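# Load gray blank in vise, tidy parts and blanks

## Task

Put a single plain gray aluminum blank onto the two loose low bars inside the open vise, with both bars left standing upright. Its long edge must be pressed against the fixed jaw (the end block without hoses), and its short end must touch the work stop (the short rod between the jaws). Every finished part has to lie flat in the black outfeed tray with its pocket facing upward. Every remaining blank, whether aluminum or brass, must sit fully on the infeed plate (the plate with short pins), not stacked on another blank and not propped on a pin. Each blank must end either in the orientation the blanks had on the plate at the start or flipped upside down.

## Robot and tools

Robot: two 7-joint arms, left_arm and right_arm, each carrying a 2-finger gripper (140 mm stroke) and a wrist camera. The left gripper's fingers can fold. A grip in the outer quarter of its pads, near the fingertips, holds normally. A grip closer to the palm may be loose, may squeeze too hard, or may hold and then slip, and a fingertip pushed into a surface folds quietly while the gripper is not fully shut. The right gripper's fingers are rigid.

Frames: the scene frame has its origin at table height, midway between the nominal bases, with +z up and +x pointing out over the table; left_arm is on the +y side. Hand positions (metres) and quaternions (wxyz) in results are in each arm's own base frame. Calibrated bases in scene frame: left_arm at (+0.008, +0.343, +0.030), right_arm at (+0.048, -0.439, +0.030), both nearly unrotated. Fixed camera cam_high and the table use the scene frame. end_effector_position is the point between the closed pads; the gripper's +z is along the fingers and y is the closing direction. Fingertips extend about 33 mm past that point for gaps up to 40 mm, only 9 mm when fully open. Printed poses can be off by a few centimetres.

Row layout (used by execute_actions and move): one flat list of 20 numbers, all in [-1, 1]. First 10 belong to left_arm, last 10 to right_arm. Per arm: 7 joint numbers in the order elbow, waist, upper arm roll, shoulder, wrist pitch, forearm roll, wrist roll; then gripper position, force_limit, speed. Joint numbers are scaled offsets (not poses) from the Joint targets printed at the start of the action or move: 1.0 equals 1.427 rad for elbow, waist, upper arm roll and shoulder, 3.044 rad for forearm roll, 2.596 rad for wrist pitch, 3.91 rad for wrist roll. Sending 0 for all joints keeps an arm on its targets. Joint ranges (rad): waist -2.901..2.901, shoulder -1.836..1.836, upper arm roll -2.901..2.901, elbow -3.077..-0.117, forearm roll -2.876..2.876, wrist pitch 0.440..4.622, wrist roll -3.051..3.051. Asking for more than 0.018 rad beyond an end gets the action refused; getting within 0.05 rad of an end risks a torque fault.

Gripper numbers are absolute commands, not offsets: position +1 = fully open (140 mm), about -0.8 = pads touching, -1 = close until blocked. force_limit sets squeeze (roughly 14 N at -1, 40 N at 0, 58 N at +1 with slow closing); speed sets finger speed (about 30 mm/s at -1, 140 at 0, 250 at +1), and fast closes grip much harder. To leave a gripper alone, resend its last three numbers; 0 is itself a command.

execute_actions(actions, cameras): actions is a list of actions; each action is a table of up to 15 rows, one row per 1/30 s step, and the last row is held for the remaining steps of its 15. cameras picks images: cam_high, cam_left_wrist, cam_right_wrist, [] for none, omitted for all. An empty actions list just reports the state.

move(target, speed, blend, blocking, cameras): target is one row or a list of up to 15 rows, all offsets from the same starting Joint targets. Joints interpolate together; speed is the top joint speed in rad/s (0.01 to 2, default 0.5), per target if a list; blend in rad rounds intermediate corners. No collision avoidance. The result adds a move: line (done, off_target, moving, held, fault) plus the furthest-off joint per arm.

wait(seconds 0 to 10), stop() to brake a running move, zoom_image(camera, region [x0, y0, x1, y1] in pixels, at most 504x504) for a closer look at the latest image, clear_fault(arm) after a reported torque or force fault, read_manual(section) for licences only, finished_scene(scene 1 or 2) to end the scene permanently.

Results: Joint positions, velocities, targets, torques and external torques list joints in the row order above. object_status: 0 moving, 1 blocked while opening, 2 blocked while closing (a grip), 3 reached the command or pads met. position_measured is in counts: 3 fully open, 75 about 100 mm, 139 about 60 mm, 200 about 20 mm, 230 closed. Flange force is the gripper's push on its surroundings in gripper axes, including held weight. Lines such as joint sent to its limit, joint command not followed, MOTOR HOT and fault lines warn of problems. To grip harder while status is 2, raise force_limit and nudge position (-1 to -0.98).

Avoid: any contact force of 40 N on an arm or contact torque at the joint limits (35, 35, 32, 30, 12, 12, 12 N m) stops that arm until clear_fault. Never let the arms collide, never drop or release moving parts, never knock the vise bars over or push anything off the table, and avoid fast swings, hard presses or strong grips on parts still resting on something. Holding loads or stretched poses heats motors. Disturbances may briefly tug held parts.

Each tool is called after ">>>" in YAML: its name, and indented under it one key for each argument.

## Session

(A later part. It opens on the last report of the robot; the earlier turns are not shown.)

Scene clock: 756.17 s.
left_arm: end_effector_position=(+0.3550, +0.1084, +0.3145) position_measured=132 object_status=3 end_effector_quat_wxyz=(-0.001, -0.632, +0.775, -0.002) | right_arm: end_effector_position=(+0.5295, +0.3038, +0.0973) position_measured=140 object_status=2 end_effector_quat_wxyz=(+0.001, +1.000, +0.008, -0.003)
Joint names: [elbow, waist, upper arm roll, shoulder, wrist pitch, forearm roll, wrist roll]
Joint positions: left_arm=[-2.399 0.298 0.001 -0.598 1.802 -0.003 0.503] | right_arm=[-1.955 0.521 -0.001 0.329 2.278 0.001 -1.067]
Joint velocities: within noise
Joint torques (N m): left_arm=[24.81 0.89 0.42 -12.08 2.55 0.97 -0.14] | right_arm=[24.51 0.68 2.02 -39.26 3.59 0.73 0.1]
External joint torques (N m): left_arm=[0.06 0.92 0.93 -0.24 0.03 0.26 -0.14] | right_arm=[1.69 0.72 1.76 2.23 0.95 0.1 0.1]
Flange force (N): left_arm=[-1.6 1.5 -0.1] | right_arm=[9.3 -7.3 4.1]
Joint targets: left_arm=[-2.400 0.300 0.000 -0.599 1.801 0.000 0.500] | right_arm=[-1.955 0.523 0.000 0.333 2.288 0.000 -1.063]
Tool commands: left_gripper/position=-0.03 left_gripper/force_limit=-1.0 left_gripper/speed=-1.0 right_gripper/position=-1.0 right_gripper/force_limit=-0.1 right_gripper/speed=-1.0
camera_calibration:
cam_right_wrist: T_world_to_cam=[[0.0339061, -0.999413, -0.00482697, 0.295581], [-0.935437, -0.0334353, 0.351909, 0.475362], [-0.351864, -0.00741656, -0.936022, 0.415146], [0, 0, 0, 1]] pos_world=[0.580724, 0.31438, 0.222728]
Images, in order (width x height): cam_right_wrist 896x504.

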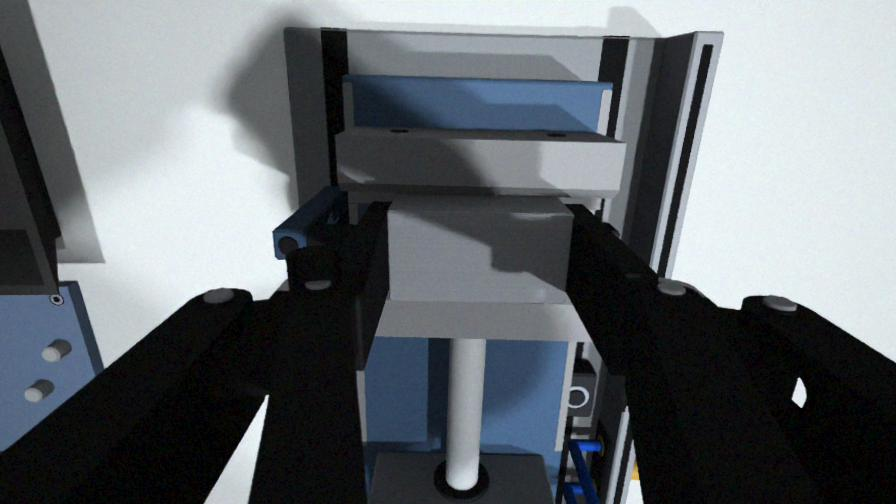

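>>> move:
  target: [0,0,0,0,0,0,0,-0.03,-1,-1,-0.0039,-0.00043,0,-0.00257,0.00073,0,-0.00016,-1,-0.1,-1]
  speed: 0.03
  cameras: []

Scene clock: 772.07 s.
left_arm: end_effector_position=(+0.3550, +0.1084, +0.3145) position_measured=132 object_status=3 end_effector_quat_wxyz=(-0.001, -0.632, +0.775, -0.002) | right_arm: end_effector_position=(+0.5294, +0.3037, +0.0972) position_measured=140 object_status=2 end_effector_quat_wxyz=(+0.001, +1.000, +0.008, -0.002)
Joint names: [elbow, waist, upper arm roll, shoulder, wrist pitch, forearm roll, wrist roll]
Joint positions: left_arm=[-2.399 0.298 0.001 -0.598 1.802 -0.003 0.503] | right_arm=[-1.958 0.521 -0.001 0.328 2.281 0.001 -1.067]
Joint velocities: within noise
Joint torques (N m): left_arm=[24.81 0.88 0.48 -12.05 2.55 0.96 -0.2] | right_arm=[23.32 0.44 1.82 -39.47 3.45 0.75 0.11]
External joint torques (N m): left_arm=[0.2 0.86 0.95 -0.43 0.04 0.25 -0.2] | right_arm=[0.35 0.5 1.58 2.23 0.78 0.13 0.11]
Flange force (N): left_arm=[-1.3 1.7 -0.4] | right_arm=[4.8 -4.4 4.7]
Joint targets: left_arm=[-2.400 0.300 0.000 -0.599 1.801 0.000 0.500] | right_arm=[-1.960 0.523 0.000 0.329 2.290 0.000 -1.064]
move: done
No camera images: "cameras" was empty.

>>> move:
  target: [0,0,0,0,0,0,0,-0.03,-1,-1,-0.00074,0,0,0.00153,0.00125,0,0,-1,-0.1,-1]
  speed: 0.03
  cameras: []

Scene clock: 780.03 s.
left_arm: end_effector_position=(+0.3550, +0.1084, +0.3145) position_measured=132 object_status=3 end_effector_quat_wxyz=(-0.001, -0.632, +0.775, -0.002) | right_arm: end_effector_position=(+0.5294, +0.3037, +0.0972) position_measured=140 object_status=2 end_effector_quat_wxyz=(+0.001, +1.000, +0.008, -0.002)
Joint names: [elbow, waist, upper arm roll, shoulder, wrist pitch, forearm roll, wrist roll]
Joint positions: left_arm=[-2.4 0.298 0.001 -0.598 1.802 -0.003 0.503] | right_arm=[-1.959 0.521 -0.001 0.327 2.282 0.001 -1.067]
Joint velocities: left_arm=[within noise] | right_arm=[-0.002 0 -0.001 0.001 0.007 0 0.001]
Joint torques (N m): left_arm=[24.84 0.83 0.42 -12.04 2.56 0.96 -0.19] | right_arm=[23.41 0.65 2.02 -38.29 3.75 0.73 0.12]
External joint torques (N m): left_arm=[0.17 0.8 0.87 -0.36 0.05 0.24 -0.19] | right_arm=[0.62 0.51 1.6 3.13 1.11 0.11 0.12]
Flange force (N): left_arm=[-1.2 1.5 -0.3] | right_arm=[7.5 -6.0 6.6]
Joint targets: left_arm=[-2.400 0.300 0.000 -0.599 1.801 0.000 0.500] | right_arm=[-1.961 0.523 0.000 0.331 2.293 0.000 -1.064]
move: off_target (right_arm); right_arm: the wrist pitch is farthest, 0.011 rad from its target
No camera images: "cameras" was empty.

>>> move:
  target: [0,0,0,0,0,0,0,-0.03,-1,-1,0.0019,0,0,-0.0035,-0.0029,0,0,-1,-0.1,-1]
  speed: 0.03
  cameras: ["cam_right_wrist"]

Scene clock: 794.13 s.
left_arm: end_effector_position=(+0.3550, +0.1084, +0.3145) position_measured=132 object_status=3 end_effector_quat_wxyz=(-0.001, -0.632, +0.775, -0.002) | right_arm: end_effector_position=(+0.5294, +0.3037, +0.0972) position_measured=140 object_status=2 end_effector_quat_wxyz=(+0.001, +1.000, +0.008, -0.002)
Joint names: [elbow, waist, upper arm roll, shoulder, wrist pitch, forearm roll, wrist roll]
Joint positions: left_arm=[-2.4 0.298 0.001 -0.598 1.802 -0.003 0.503] | right_arm=[-1.959 0.521 -0.001 0.327 2.282 0.001 -1.067]
Joint velocities: within noise
Joint torques (N m): left_arm=[24.81 0.85 0.42 -12.07 2.55 0.96 -0.18] | right_arm=[25.12 0.51 1.97 -41.21 3.46 0.72 0.13]
External joint torques (N m): left_arm=[0.16 0.88 0.93 -0.4 0.04 0.25 -0.18] | right_arm=[2.33 0.51 1.68 0.16 0.81 0.1 0.13]
Flange force (N): left_arm=[-1.3 1.7 -0.3] | right_arm=[6.9 -5.7 0.4]
Joint targets: left_arm=[-2.400 0.300 0.000 -0.599 1.801 0.000 0.500] | right_arm=[-1.959 0.523 0.000 0.326 2.286 0.000 -1.064]
move: done
camera_calibration:
cam_right_wrist: T_world_to_cam=[[0.033918, -0.999407, -0.00588955, 0.295628], [-0.936132, -0.0338332, 0.350018, 0.475975], [-0.35001, -0.00635853, -0.936724, 0.413823], [0, 0, 0, 1]] pos_world=[0.580391, 0.314188, 0.222779]
Images, in order (width x height): cam_right_wrist 896x504.

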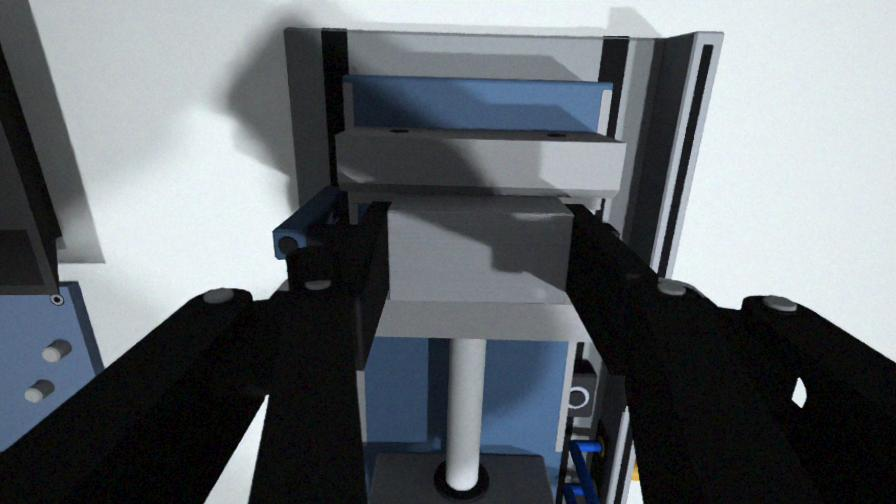

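>>> move:
  target: [0,0,0,0,0,0,0,-0.03,-1,-1,0.00248,-0.00057,0,0.00164,-0.00047,0,-0.00021,-1,-0.1,-1]
  speed: 0.03
  cameras: []

Scene clock: 801.50 s.
left_arm: end_effector_position=(+0.3549, +0.1084, +0.3145) position_measured=132 object_status=3 end_effector_quat_wxyz=(-0.001, -0.632, +0.775, -0.002) | right_arm: end_effector_position=(+0.5294, +0.3037, +0.0972) position_measured=140 object_status=2 end_effector_quat_wxyz=(+0.001, +1.000, +0.008, -0.002)
Joint names: [elbow, waist, upper arm roll, shoulder, wrist pitch, forearm roll, wrist roll]
Joint positions: left_arm=[-2.4 0.298 0.001 -0.598 1.802 -0.003 0.503] | right_arm=[-1.959 0.521 -0.001 0.327 2.282 0.001 -1.067]
Joint velocities: within noise
Joint torques (N m): left_arm=[24.84 0.85 0.37 -12.03 2.57 0.97 -0.16] | right_arm=[25.91 0.65 2.03 -40.42 3.3 0.74 0.07]
External joint torques (N m): left_arm=[0.2 0.96 0.97 -0.35 0.06 0.27 -0.16] | right_arm=[3.09 0.53 1.63 1.05 0.65 0.11 0.07]
Flange force (N): left_arm=[-1.6 1.6 -0.4] | right_arm=[12.0 -8.4 0.9]
Joint targets: left_arm=[-2.400 0.300 0.000 -0.599 1.801 0.000 0.500] | right_arm=[-1.955 0.522 0.000 0.328 2.285 0.000 -1.065]
move: done
No camera images: "cameras" was empty.

>>> move:
  target: [0,0,0,0,0,0,0,-0.03,-1,-1,0,0,0,0,0,0,0,0.12,-1,-1]
  speed: 0.03
  cameras: ["cam_right_wrist"]

Scene clock: 805.10 s.
left_arm: end_effector_position=(+0.3549, +0.1084, +0.3145) position_measured=132 object_status=3 end_effector_quat_wxyz=(-0.001, -0.632, +0.775, -0.002) | right_arm: end_effector_position=(+0.5303, +0.3042, +0.0979) position_measured=114 object_status=0 end_effector_quat_wxyz=(+0.000, +1.000, +0.008, -0.001)
Joint names: [elbow, waist, upper arm roll, shoulder, wrist pitch, forearm roll, wrist roll]
Joint positions: left_arm=[-2.4 0.298 0.001 -0.598 1.802 -0.003 0.503] | right_arm=[-1.957 0.521 -0.001 0.328 2.282 0.001 -1.067]
Joint velocities: within noise
Joint torques (N m): left_arm=[24.81 0.85 0.41 -12.05 2.55 0.96 -0.21] | right_arm=[24.5 -0.29 1.07 -40.77 2.63 0.66 0.03]
External joint torques (N m): left_arm=[0.11 0.85 0.89 -0.32 0.04 0.24 -0.21] | right_arm=[1.71 -0.36 0.71 0.65 -0.01 0.03 0.03]
Flange force (N): left_arm=[-1.3 1.5 -0.2] | right_arm=[7.7 -4.2 -0.2]
Joint targets: left_arm=[-2.400 0.300 0.000 -0.599 1.801 0.000 0.500] | right_arm=[-1.955 0.522 0.000 0.328 2.285 0.000 -1.065]
move: done
camera_calibration:
cam_right_wrist: T_world_to_cam=[[0.0339312, -0.999403, -0.00656499, 0.296131], [-0.936572, -0.0340893, 0.348812, 0.476938], [-0.348828, -0.00568702, -0.93717, 0.413988], [0, 0, 0, 1]] pos_world=[0.58105, 0.314567, 0.22356]
Images, in order (width x height): cam_right_wrist 896x504.

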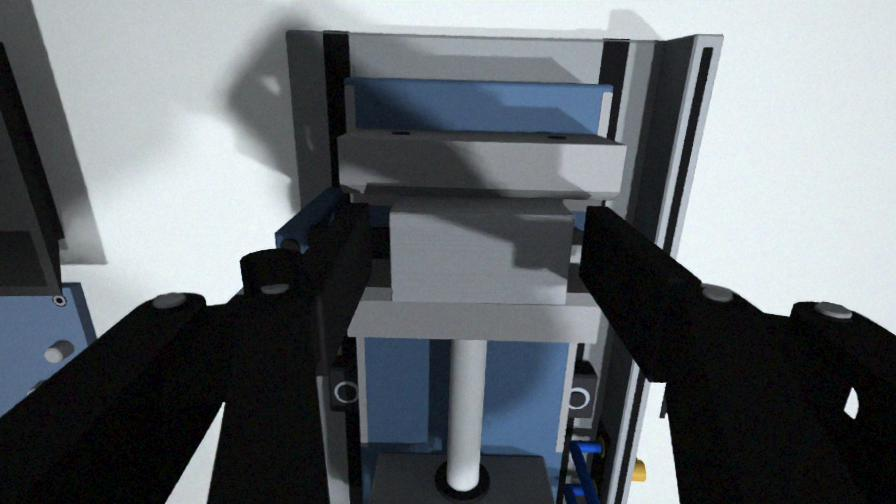

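>>> move:
  target:
    - [0,0,0,0,0,0,0,-0.03,-1,-1,0.00995,0,0,-0.02032,-0.01664,0,0,0.12,-1,-1]
    - [0,0,0,0,0,0,0,-0.03,-1,-1,0.0445,-0.00098,0,-0.0677,-0.06248,0,0,0.12,-1,-1]
  speed: [0.05,0.25]
  blend: [0.005,0]
  cameras: ["cam_right_wrist","cam_high"]

Scene clock: 819.80 s.
left_arm: end_effector_position=(+0.3549, +0.1084, +0.3145) position_measured=132 object_status=3 end_effector_quat_wxyz=(-0.001, -0.632, +0.775, -0.002) | right_arm: end_effector_position=(+0.5311, +0.3047, +0.1723) position_measured=114 object_status=3 end_effector_quat_wxyz=(-0.001, +1.000, +0.008, +0.002)
Joint names: [elbow, waist, upper arm roll, shoulder, wrist pitch, forearm roll, wrist roll]
Joint positions: left_arm=[-2.4 0.298 0.001 -0.598 1.802 -0.003 0.503] | right_arm=[-1.892 0.521 -0.001 0.231 2.128 0.001 -1.067]
Joint velocities: left_arm=[within noise] | right_arm=[-0.001 -0.001 0.001 0 -0.004 -0.001 -0.001]
Joint torques (N m): left_arm=[24.86 0.85 0.42 -12.02 2.56 0.96 -0.18] | right_arm=[25.51 -0.29 1.01 -39.01 2.34 0.73 0.08]
External joint torques (N m): left_arm=[0.25 0.8 0.84 -0.4 0.05 0.24 -0.18] | right_arm=[1.47 -0.28 0.81 0.59 -0.32 0.02 0.08]
Flange force (N): left_arm=[-1.2 1.4 -0.5] | right_arm=[7.0 -4.2 -1.9]
Joint targets: left_arm=[-2.400 0.300 0.000 -0.599 1.801 0.000 0.500] | right_arm=[-1.892 0.521 0.000 0.232 2.123 0.000 -1.065]
move: done; blend cut to 0 rad at target 1
camera_calibration:
cam_right_wrist: T_world_to_cam=[[0.0340519, -0.99937, -0.00996603, 0.29762], [-0.938667, -0.0354041, 0.343003, 0.454297], [-0.34314, -0.00232512, -0.939281, 0.480297], [0, 0, 0, 1]] pos_world=[0.581108, 0.314634, 0.298275]
Images, in order (width x height): cam_high 896x504, cam_right_wrist 896x504.

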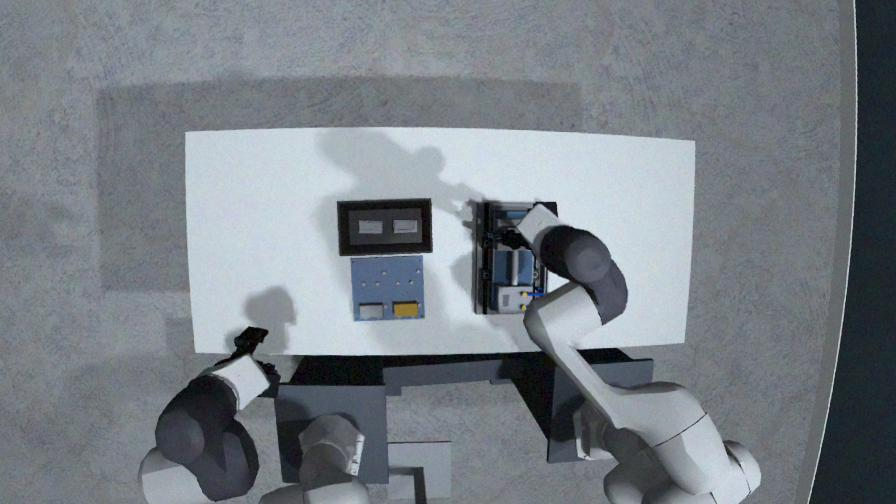

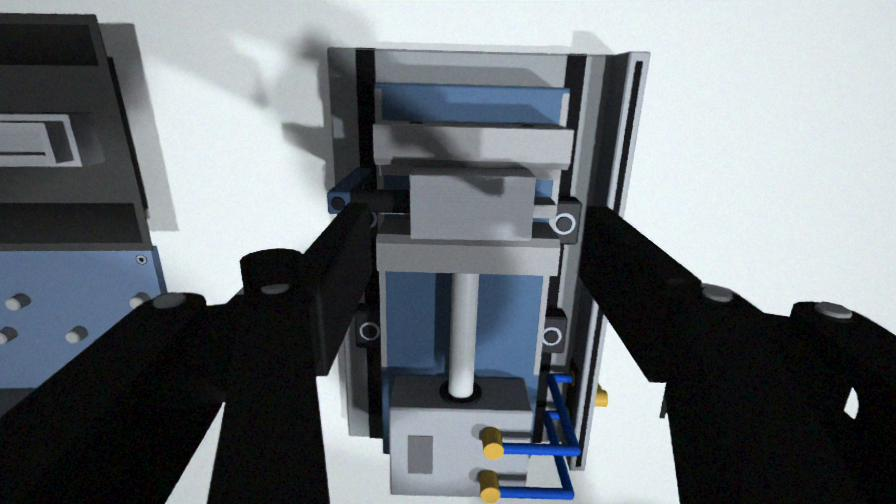

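>>> zoom_image:
  camera: "cam_right_wrist"
  region: [320, 110, 600, 290]

Scaled by 1.800 from the camera's 896x504 image, which has a finer 1280x720 frame.

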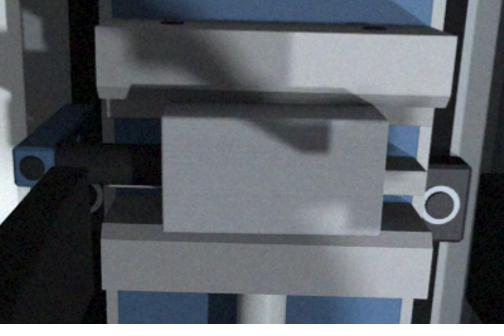

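>>> move:
  target: [0,0,0,0,0,0,0,-0.03,-1,-1,-0.1616,0.03777,0,-0.11759,0.02458,0,0.01588,0.12,-1,-1]
  speed: 0.4
  cameras: ["cam_right_wrist"]

Scene clock: 827.13 s.
left_arm: end_effector_position=(+0.3549, +0.1084, +0.3145) position_measured=132 object_status=3 end_effector_quat_wxyz=(-0.001, -0.632, +0.775, -0.002) | right_arm: end_effector_position=(+0.4629, +0.2987, +0.1698) position_measured=114 object_status=3 end_effector_quat_wxyz=(+0.001, +1.000, +0.005, -0.002)
Joint names: [elbow, waist, upper arm roll, shoulder, wrist pitch, forearm roll, wrist roll]
Joint positions: left_arm=[-2.4 0.298 0.001 -0.598 1.802 -0.003 0.503] | right_arm=[-2.12 0.573 0 0.066 2.182 0.001 -1.008]
Joint velocities: left_arm=[within noise] | right_arm=[-0.001 0 0 -0.001 0.001 -0.002 0.006]
Joint torques (N m): left_arm=[24.85 0.88 0.46 -12.02 2.58 0.96 -0.18] | right_arm=[24.56 0.1 0.84 -33.78 2.84 0.68 0]
External joint torques (N m): left_arm=[0.19 0.85 0.92 -0.36 0.06 0.25 -0.18] | right_arm=[0.97 0.12 0.79 -0.13 0.2 0.01 0]
Flange force (N): left_arm=[-1.4 1.5 -0.3] | right_arm=[2.1 -2.3 -0.9]
Joint targets: left_arm=[-2.400 0.300 0.000 -0.599 1.801 0.000 0.500] | right_arm=[-2.122 0.574 0.000 0.064 2.186 0.000 -1.003]
move: done
camera_calibration:
cam_right_wrist: T_world_to_cam=[[0.0266528, -0.999628, -0.00572568, 0.296676], [-0.936282, -0.0269698, 0.350213, 0.386097], [-0.350238, -0.00397332, -0.936652, 0.457902], [0, 0, 0, 1]] pos_world=[0.513962, 0.308798, 0.295378]
Images, in order (width x height): cam_right_wrist 896x504.

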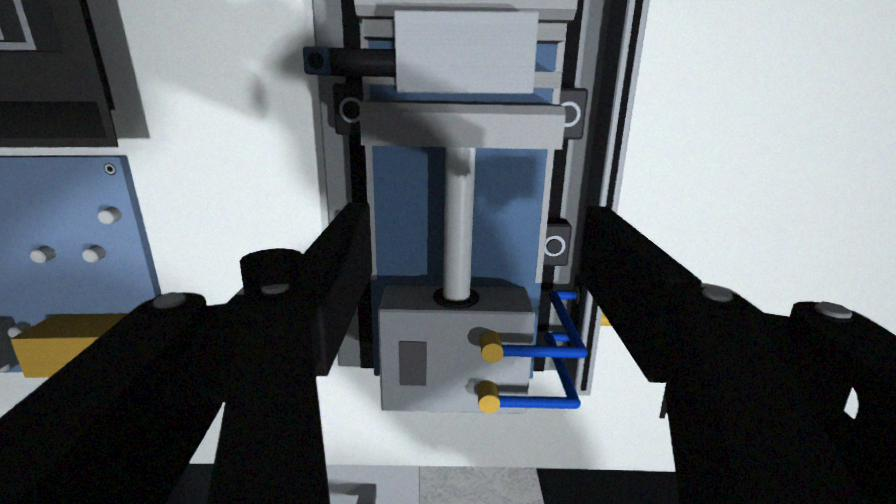

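>>> zoom_image:
  camera: "cam_right_wrist"
  region: [340, 0, 600, 130]

>>> zoom_image:
  camera: "cam_right_wrist"
  region: [490, 0, 590, 60]

>>> zoom_image:
  camera: "cam_right_wrist"
  region: [350, 0, 450, 100]

Scaled by 1.938 from the camera's 896x504 image, which has a finer 1280x720 frame.

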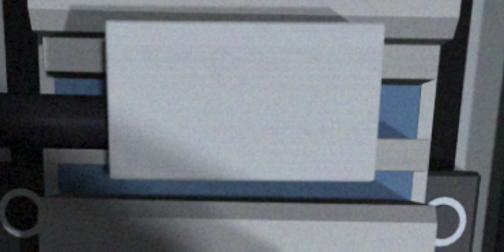

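Scaled by 5.040 from the camera's 896x504 image, which has a finer 1280x720 frame.

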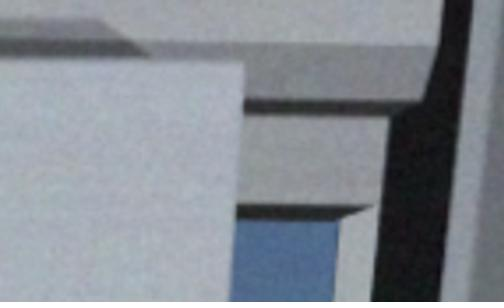

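Scaled by 5.040 from the camera's 896x504 image, which has a finer 1280x720 frame.

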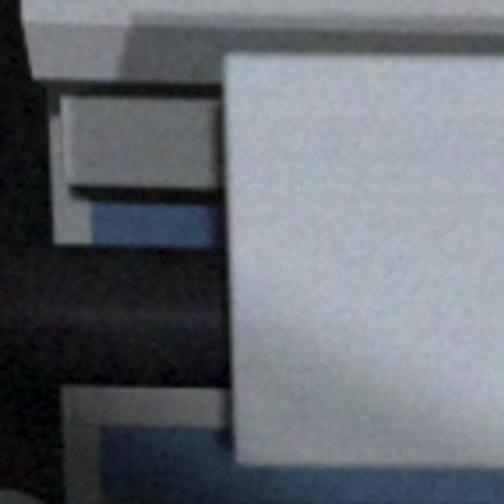

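>>> move:
  target: [0,0,0,0,0,0,0,-0.03,-1,-1,0.05949,-0.01885,0,0.05284,-0.0037,0,-0.00775,0.12,-1,-1]
  speed: 0.3
  cameras: ["cam_right_wrist"]

>>> zoom_image:
  camera: "cam_right_wrist"
  region: [380, 30, 480, 130]

>>> zoom_image:
  camera: "cam_right_wrist"
  region: [480, 30, 580, 130]

Scene clock: 864.50 s.
left_arm: end_effector_position=(+0.3549, +0.1084, +0.3145) position_measured=132 object_status=3 end_effector_quat_wxyz=(-0.001, -0.632, +0.775, -0.002) | right_arm: end_effector_position=(+0.4923, +0.3012, +0.1656) position_measured=114 object_status=3 end_effector_quat_wxyz=(-0.001, +1.000, +0.003, +0.002)
Joint names: [elbow, waist, upper arm roll, shoulder, wrist pitch, forearm roll, wrist roll]
Joint positions: left_arm=[-2.4 0.298 0.001 -0.598 1.802 -0.003 0.503] | right_arm=[-2.039 0.549 0 0.138 2.181 0.001 -1.028]
Joint velocities: left_arm=[within noise] | right_arm=[-0.001 -0.001 0 0 0.001 0.001 -0.005]
Joint torques (N m): left_arm=[24.82 0.86 0.4 -12.05 2.56 0.96 -0.16] | right_arm=[25.53 -0.7 0.9 -35.15 2.38 0.7 -0.27]
External joint torques (N m): left_arm=[0.21 0.83 0.85 -0.39 0.05 0.25 -0.16] | right_arm=[1.82 -0.67 0.81 1.04 -0.28 0.03 -0.27]
Flange force (N): left_arm=[-1.3 1.5 -0.4] | right_arm=[9.0 -4.8 -1.5]
Joint targets: left_arm=[-2.400 0.300 0.000 -0.599 1.801 0.000 0.500] | right_arm=[-2.037 0.548 0.000 0.139 2.177 0.000 -1.033]
move: done
camera_calibration:
cam_right_wrist: T_world_to_cam=[[0.0226566, -0.999692, -0.0101472, 0.301107], [-0.938942, -0.0247632, 0.343183, 0.417004], [-0.343329, 0.00175228, -0.939214, 0.45956], [0, 0, 0, 1]] pos_world=[0.542501, 0.310535, 0.291572]
Images, in order (width x height): cam_right_wrist 896x504.

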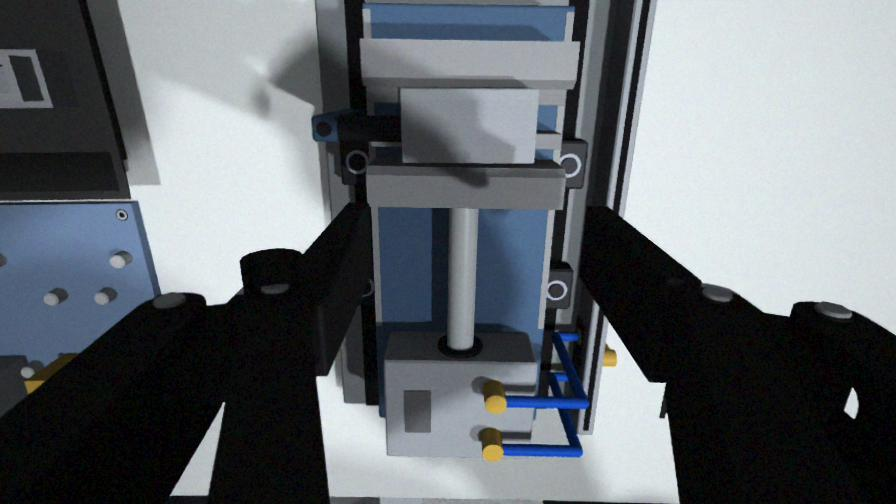

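Scaled by 5.040 from the camera's 896x504 image, which has a finer 1280x720 frame.

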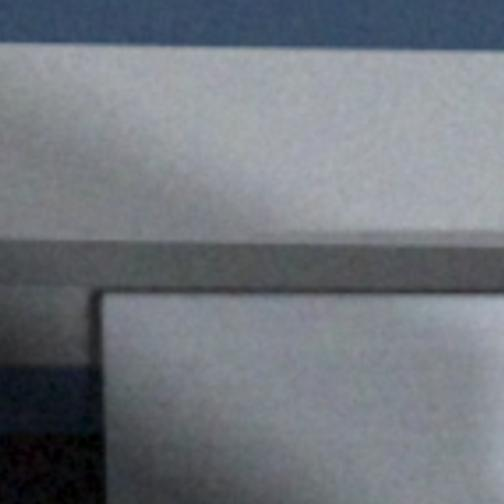

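Scaled by 5.040 from the camera's 896x504 image, which has a finer 1280x720 frame.

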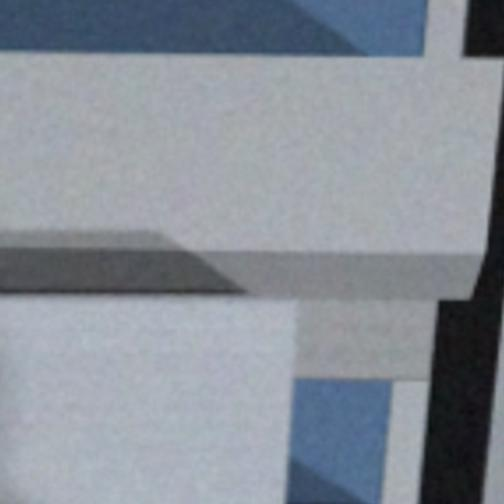

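>>> execute_actions:
  actions: []
  cameras: ["cam_high"]

>>> zoom_image:
  camera: "cam_high"
  region: [325, 190, 445, 330]

>>> zoom_image:
  camera: "cam_high"
  region: [340, 290, 440, 330]

Scene clock: 878.73 s.
left_arm: end_effector_position=(+0.3549, +0.1084, +0.3145) position_measured=132 object_status=3 end_effector_quat_wxyz=(-0.001, -0.632, +0.775, -0.002) | right_arm: end_effector_position=(+0.4923, +0.3012, +0.1656) position_measured=114 object_status=3 end_effector_quat_wxyz=(-0.001, +1.000, +0.004, +0.002)
Joint names: [elbow, waist, upper arm roll, shoulder, wrist pitch, forearm roll, wrist roll]
Joint positions: left_arm=[-2.4 0.298 0.001 -0.598 1.802 -0.003 0.503] | right_arm=[-2.039 0.549 0 0.138 2.181 0.001 -1.03]
Joint velocities: within noise
Joint torques (N m): left_arm=[24.82 0.87 0.39 -12.02 2.57 0.95 -0.17] | right_arm=[25.32 -0.7 0.85 -35.22 2.42 0.7 -0.22]
External joint torques (N m): left_arm=[0.11 0.82 0.82 -0.29 0.05 0.23 -0.17] | right_arm=[1.5 -0.7 0.73 1.19 -0.26 0.02 -0.22]
Flange force (N): left_arm=[-1.3 1.4 -0.2] | right_arm=[8.3 -4.3 -0.9]
Joint targets: left_arm=[-2.400 0.300 0.000 -0.599 1.801 0.000 0.500] | right_arm=[-2.037 0.548 0.000 0.139 2.177 0.000 -1.033]
Tool commands: left_gripper/position=-0.03 left_gripper/force_limit=-1.0 left_gripper/speed=-1.0 right_gripper/position=+0.12 right_gripper/force_limit=-1.0 right_gripper/speed=-1.0
Images, in order (width x height): cam_high 896x504.

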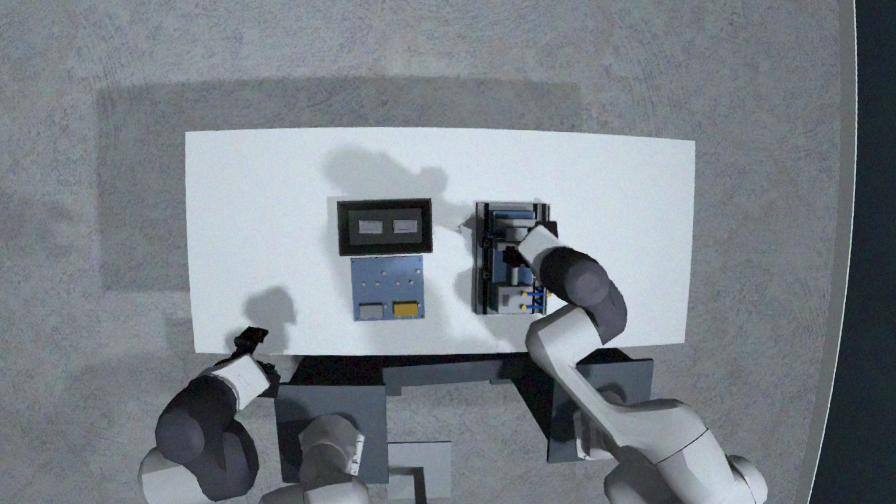

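Scaled by 3.600 from the camera's 896x504 image, which has a finer 1280x720 frame.

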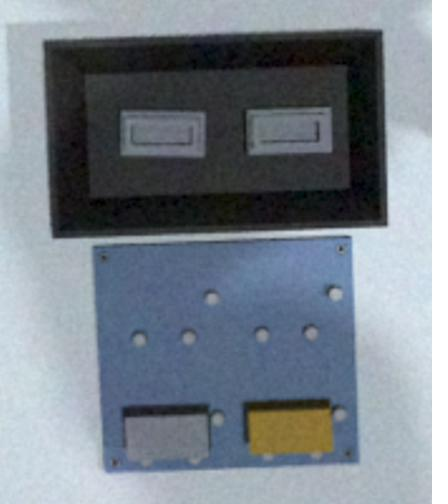

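Scaled by 5.040 from the camera's 896x504 image, which has a finer 1280x720 frame.

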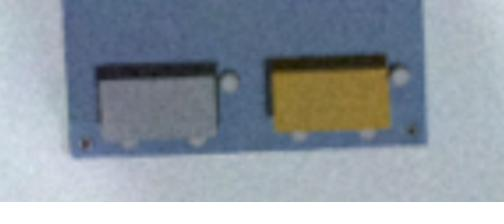

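>>> move:
  target: [0,0,0,0,0,0,0,-0.03,-1,-1,-0.25438,-0.59425,0,-0.51787,-0.14522,0,0.13632,0.12,-1,-1]
  speed: 0.6
  cameras: ["cam_high"]

>>> zoom_image:
  camera: "cam_high"
  region: [460, 190, 570, 330]

Scene clock: 905.13 s.
left_arm: end_effector_position=(+0.3549, +0.1084, +0.3145) position_measured=132 object_status=3 end_effector_quat_wxyz=(-0.001, -0.632, +0.775, -0.002) | right_arm: end_effector_position=(+0.3556, -0.1098, +0.3153) position_measured=114 object_status=3 end_effector_quat_wxyz=(-0.001, +0.776, -0.631, +0.001)
Joint names: [elbow, waist, upper arm roll, shoulder, wrist pitch, forearm roll, wrist roll]
Joint positions: left_arm=[-2.4 0.298 0.001 -0.598 1.802 -0.003 0.503] | right_arm=[-2.398 -0.299 -0.002 -0.598 1.804 0.001 -0.505]
Joint velocities: left_arm=[within noise] | right_arm=[0.001 -0.001 -0.001 0 0 -0.002 0.007]
Joint torques (N m): left_arm=[24.81 0.82 0.43 -12.05 2.57 0.95 -0.16] | right_arm=[26.03 -0.73 0.6 -12 2.32 0.78 0.09]
External joint torques (N m): left_arm=[0.14 0.86 0.97 -0.34 0.05 0.24 -0.16] | right_arm=[1.15 -0.79 1 -0.24 -0.31 0.01 0.09]
Flange force (N): left_arm=[-1.5 1.7 -0.3] | right_arm=[-0.1 -2.0 -3.7]
Joint targets: left_arm=[-2.400 0.300 0.000 -0.599 1.801 0.000 0.500] | right_arm=[-2.400 -0.300 0.000 -0.599 1.800 0.000 -0.500]
move: done
Images, in order (width x height): cam_high 896x504.

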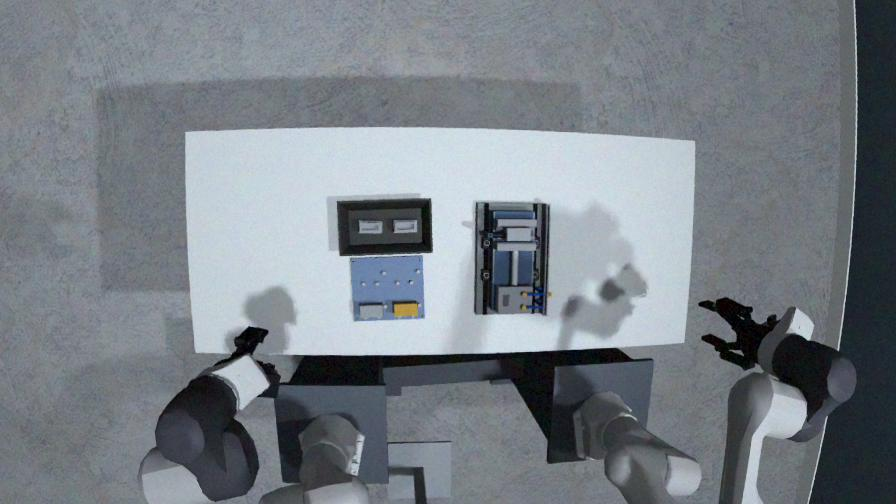

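Scaled by 3.600 from the camera's 896x504 image, which has a finer 1280x720 frame.

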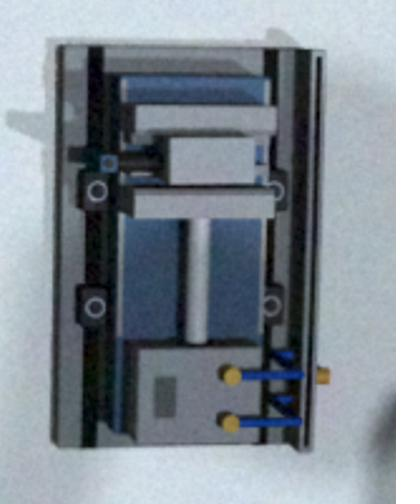

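>>> finished_scene:
  scene: 2

The scene is finished: the task was done.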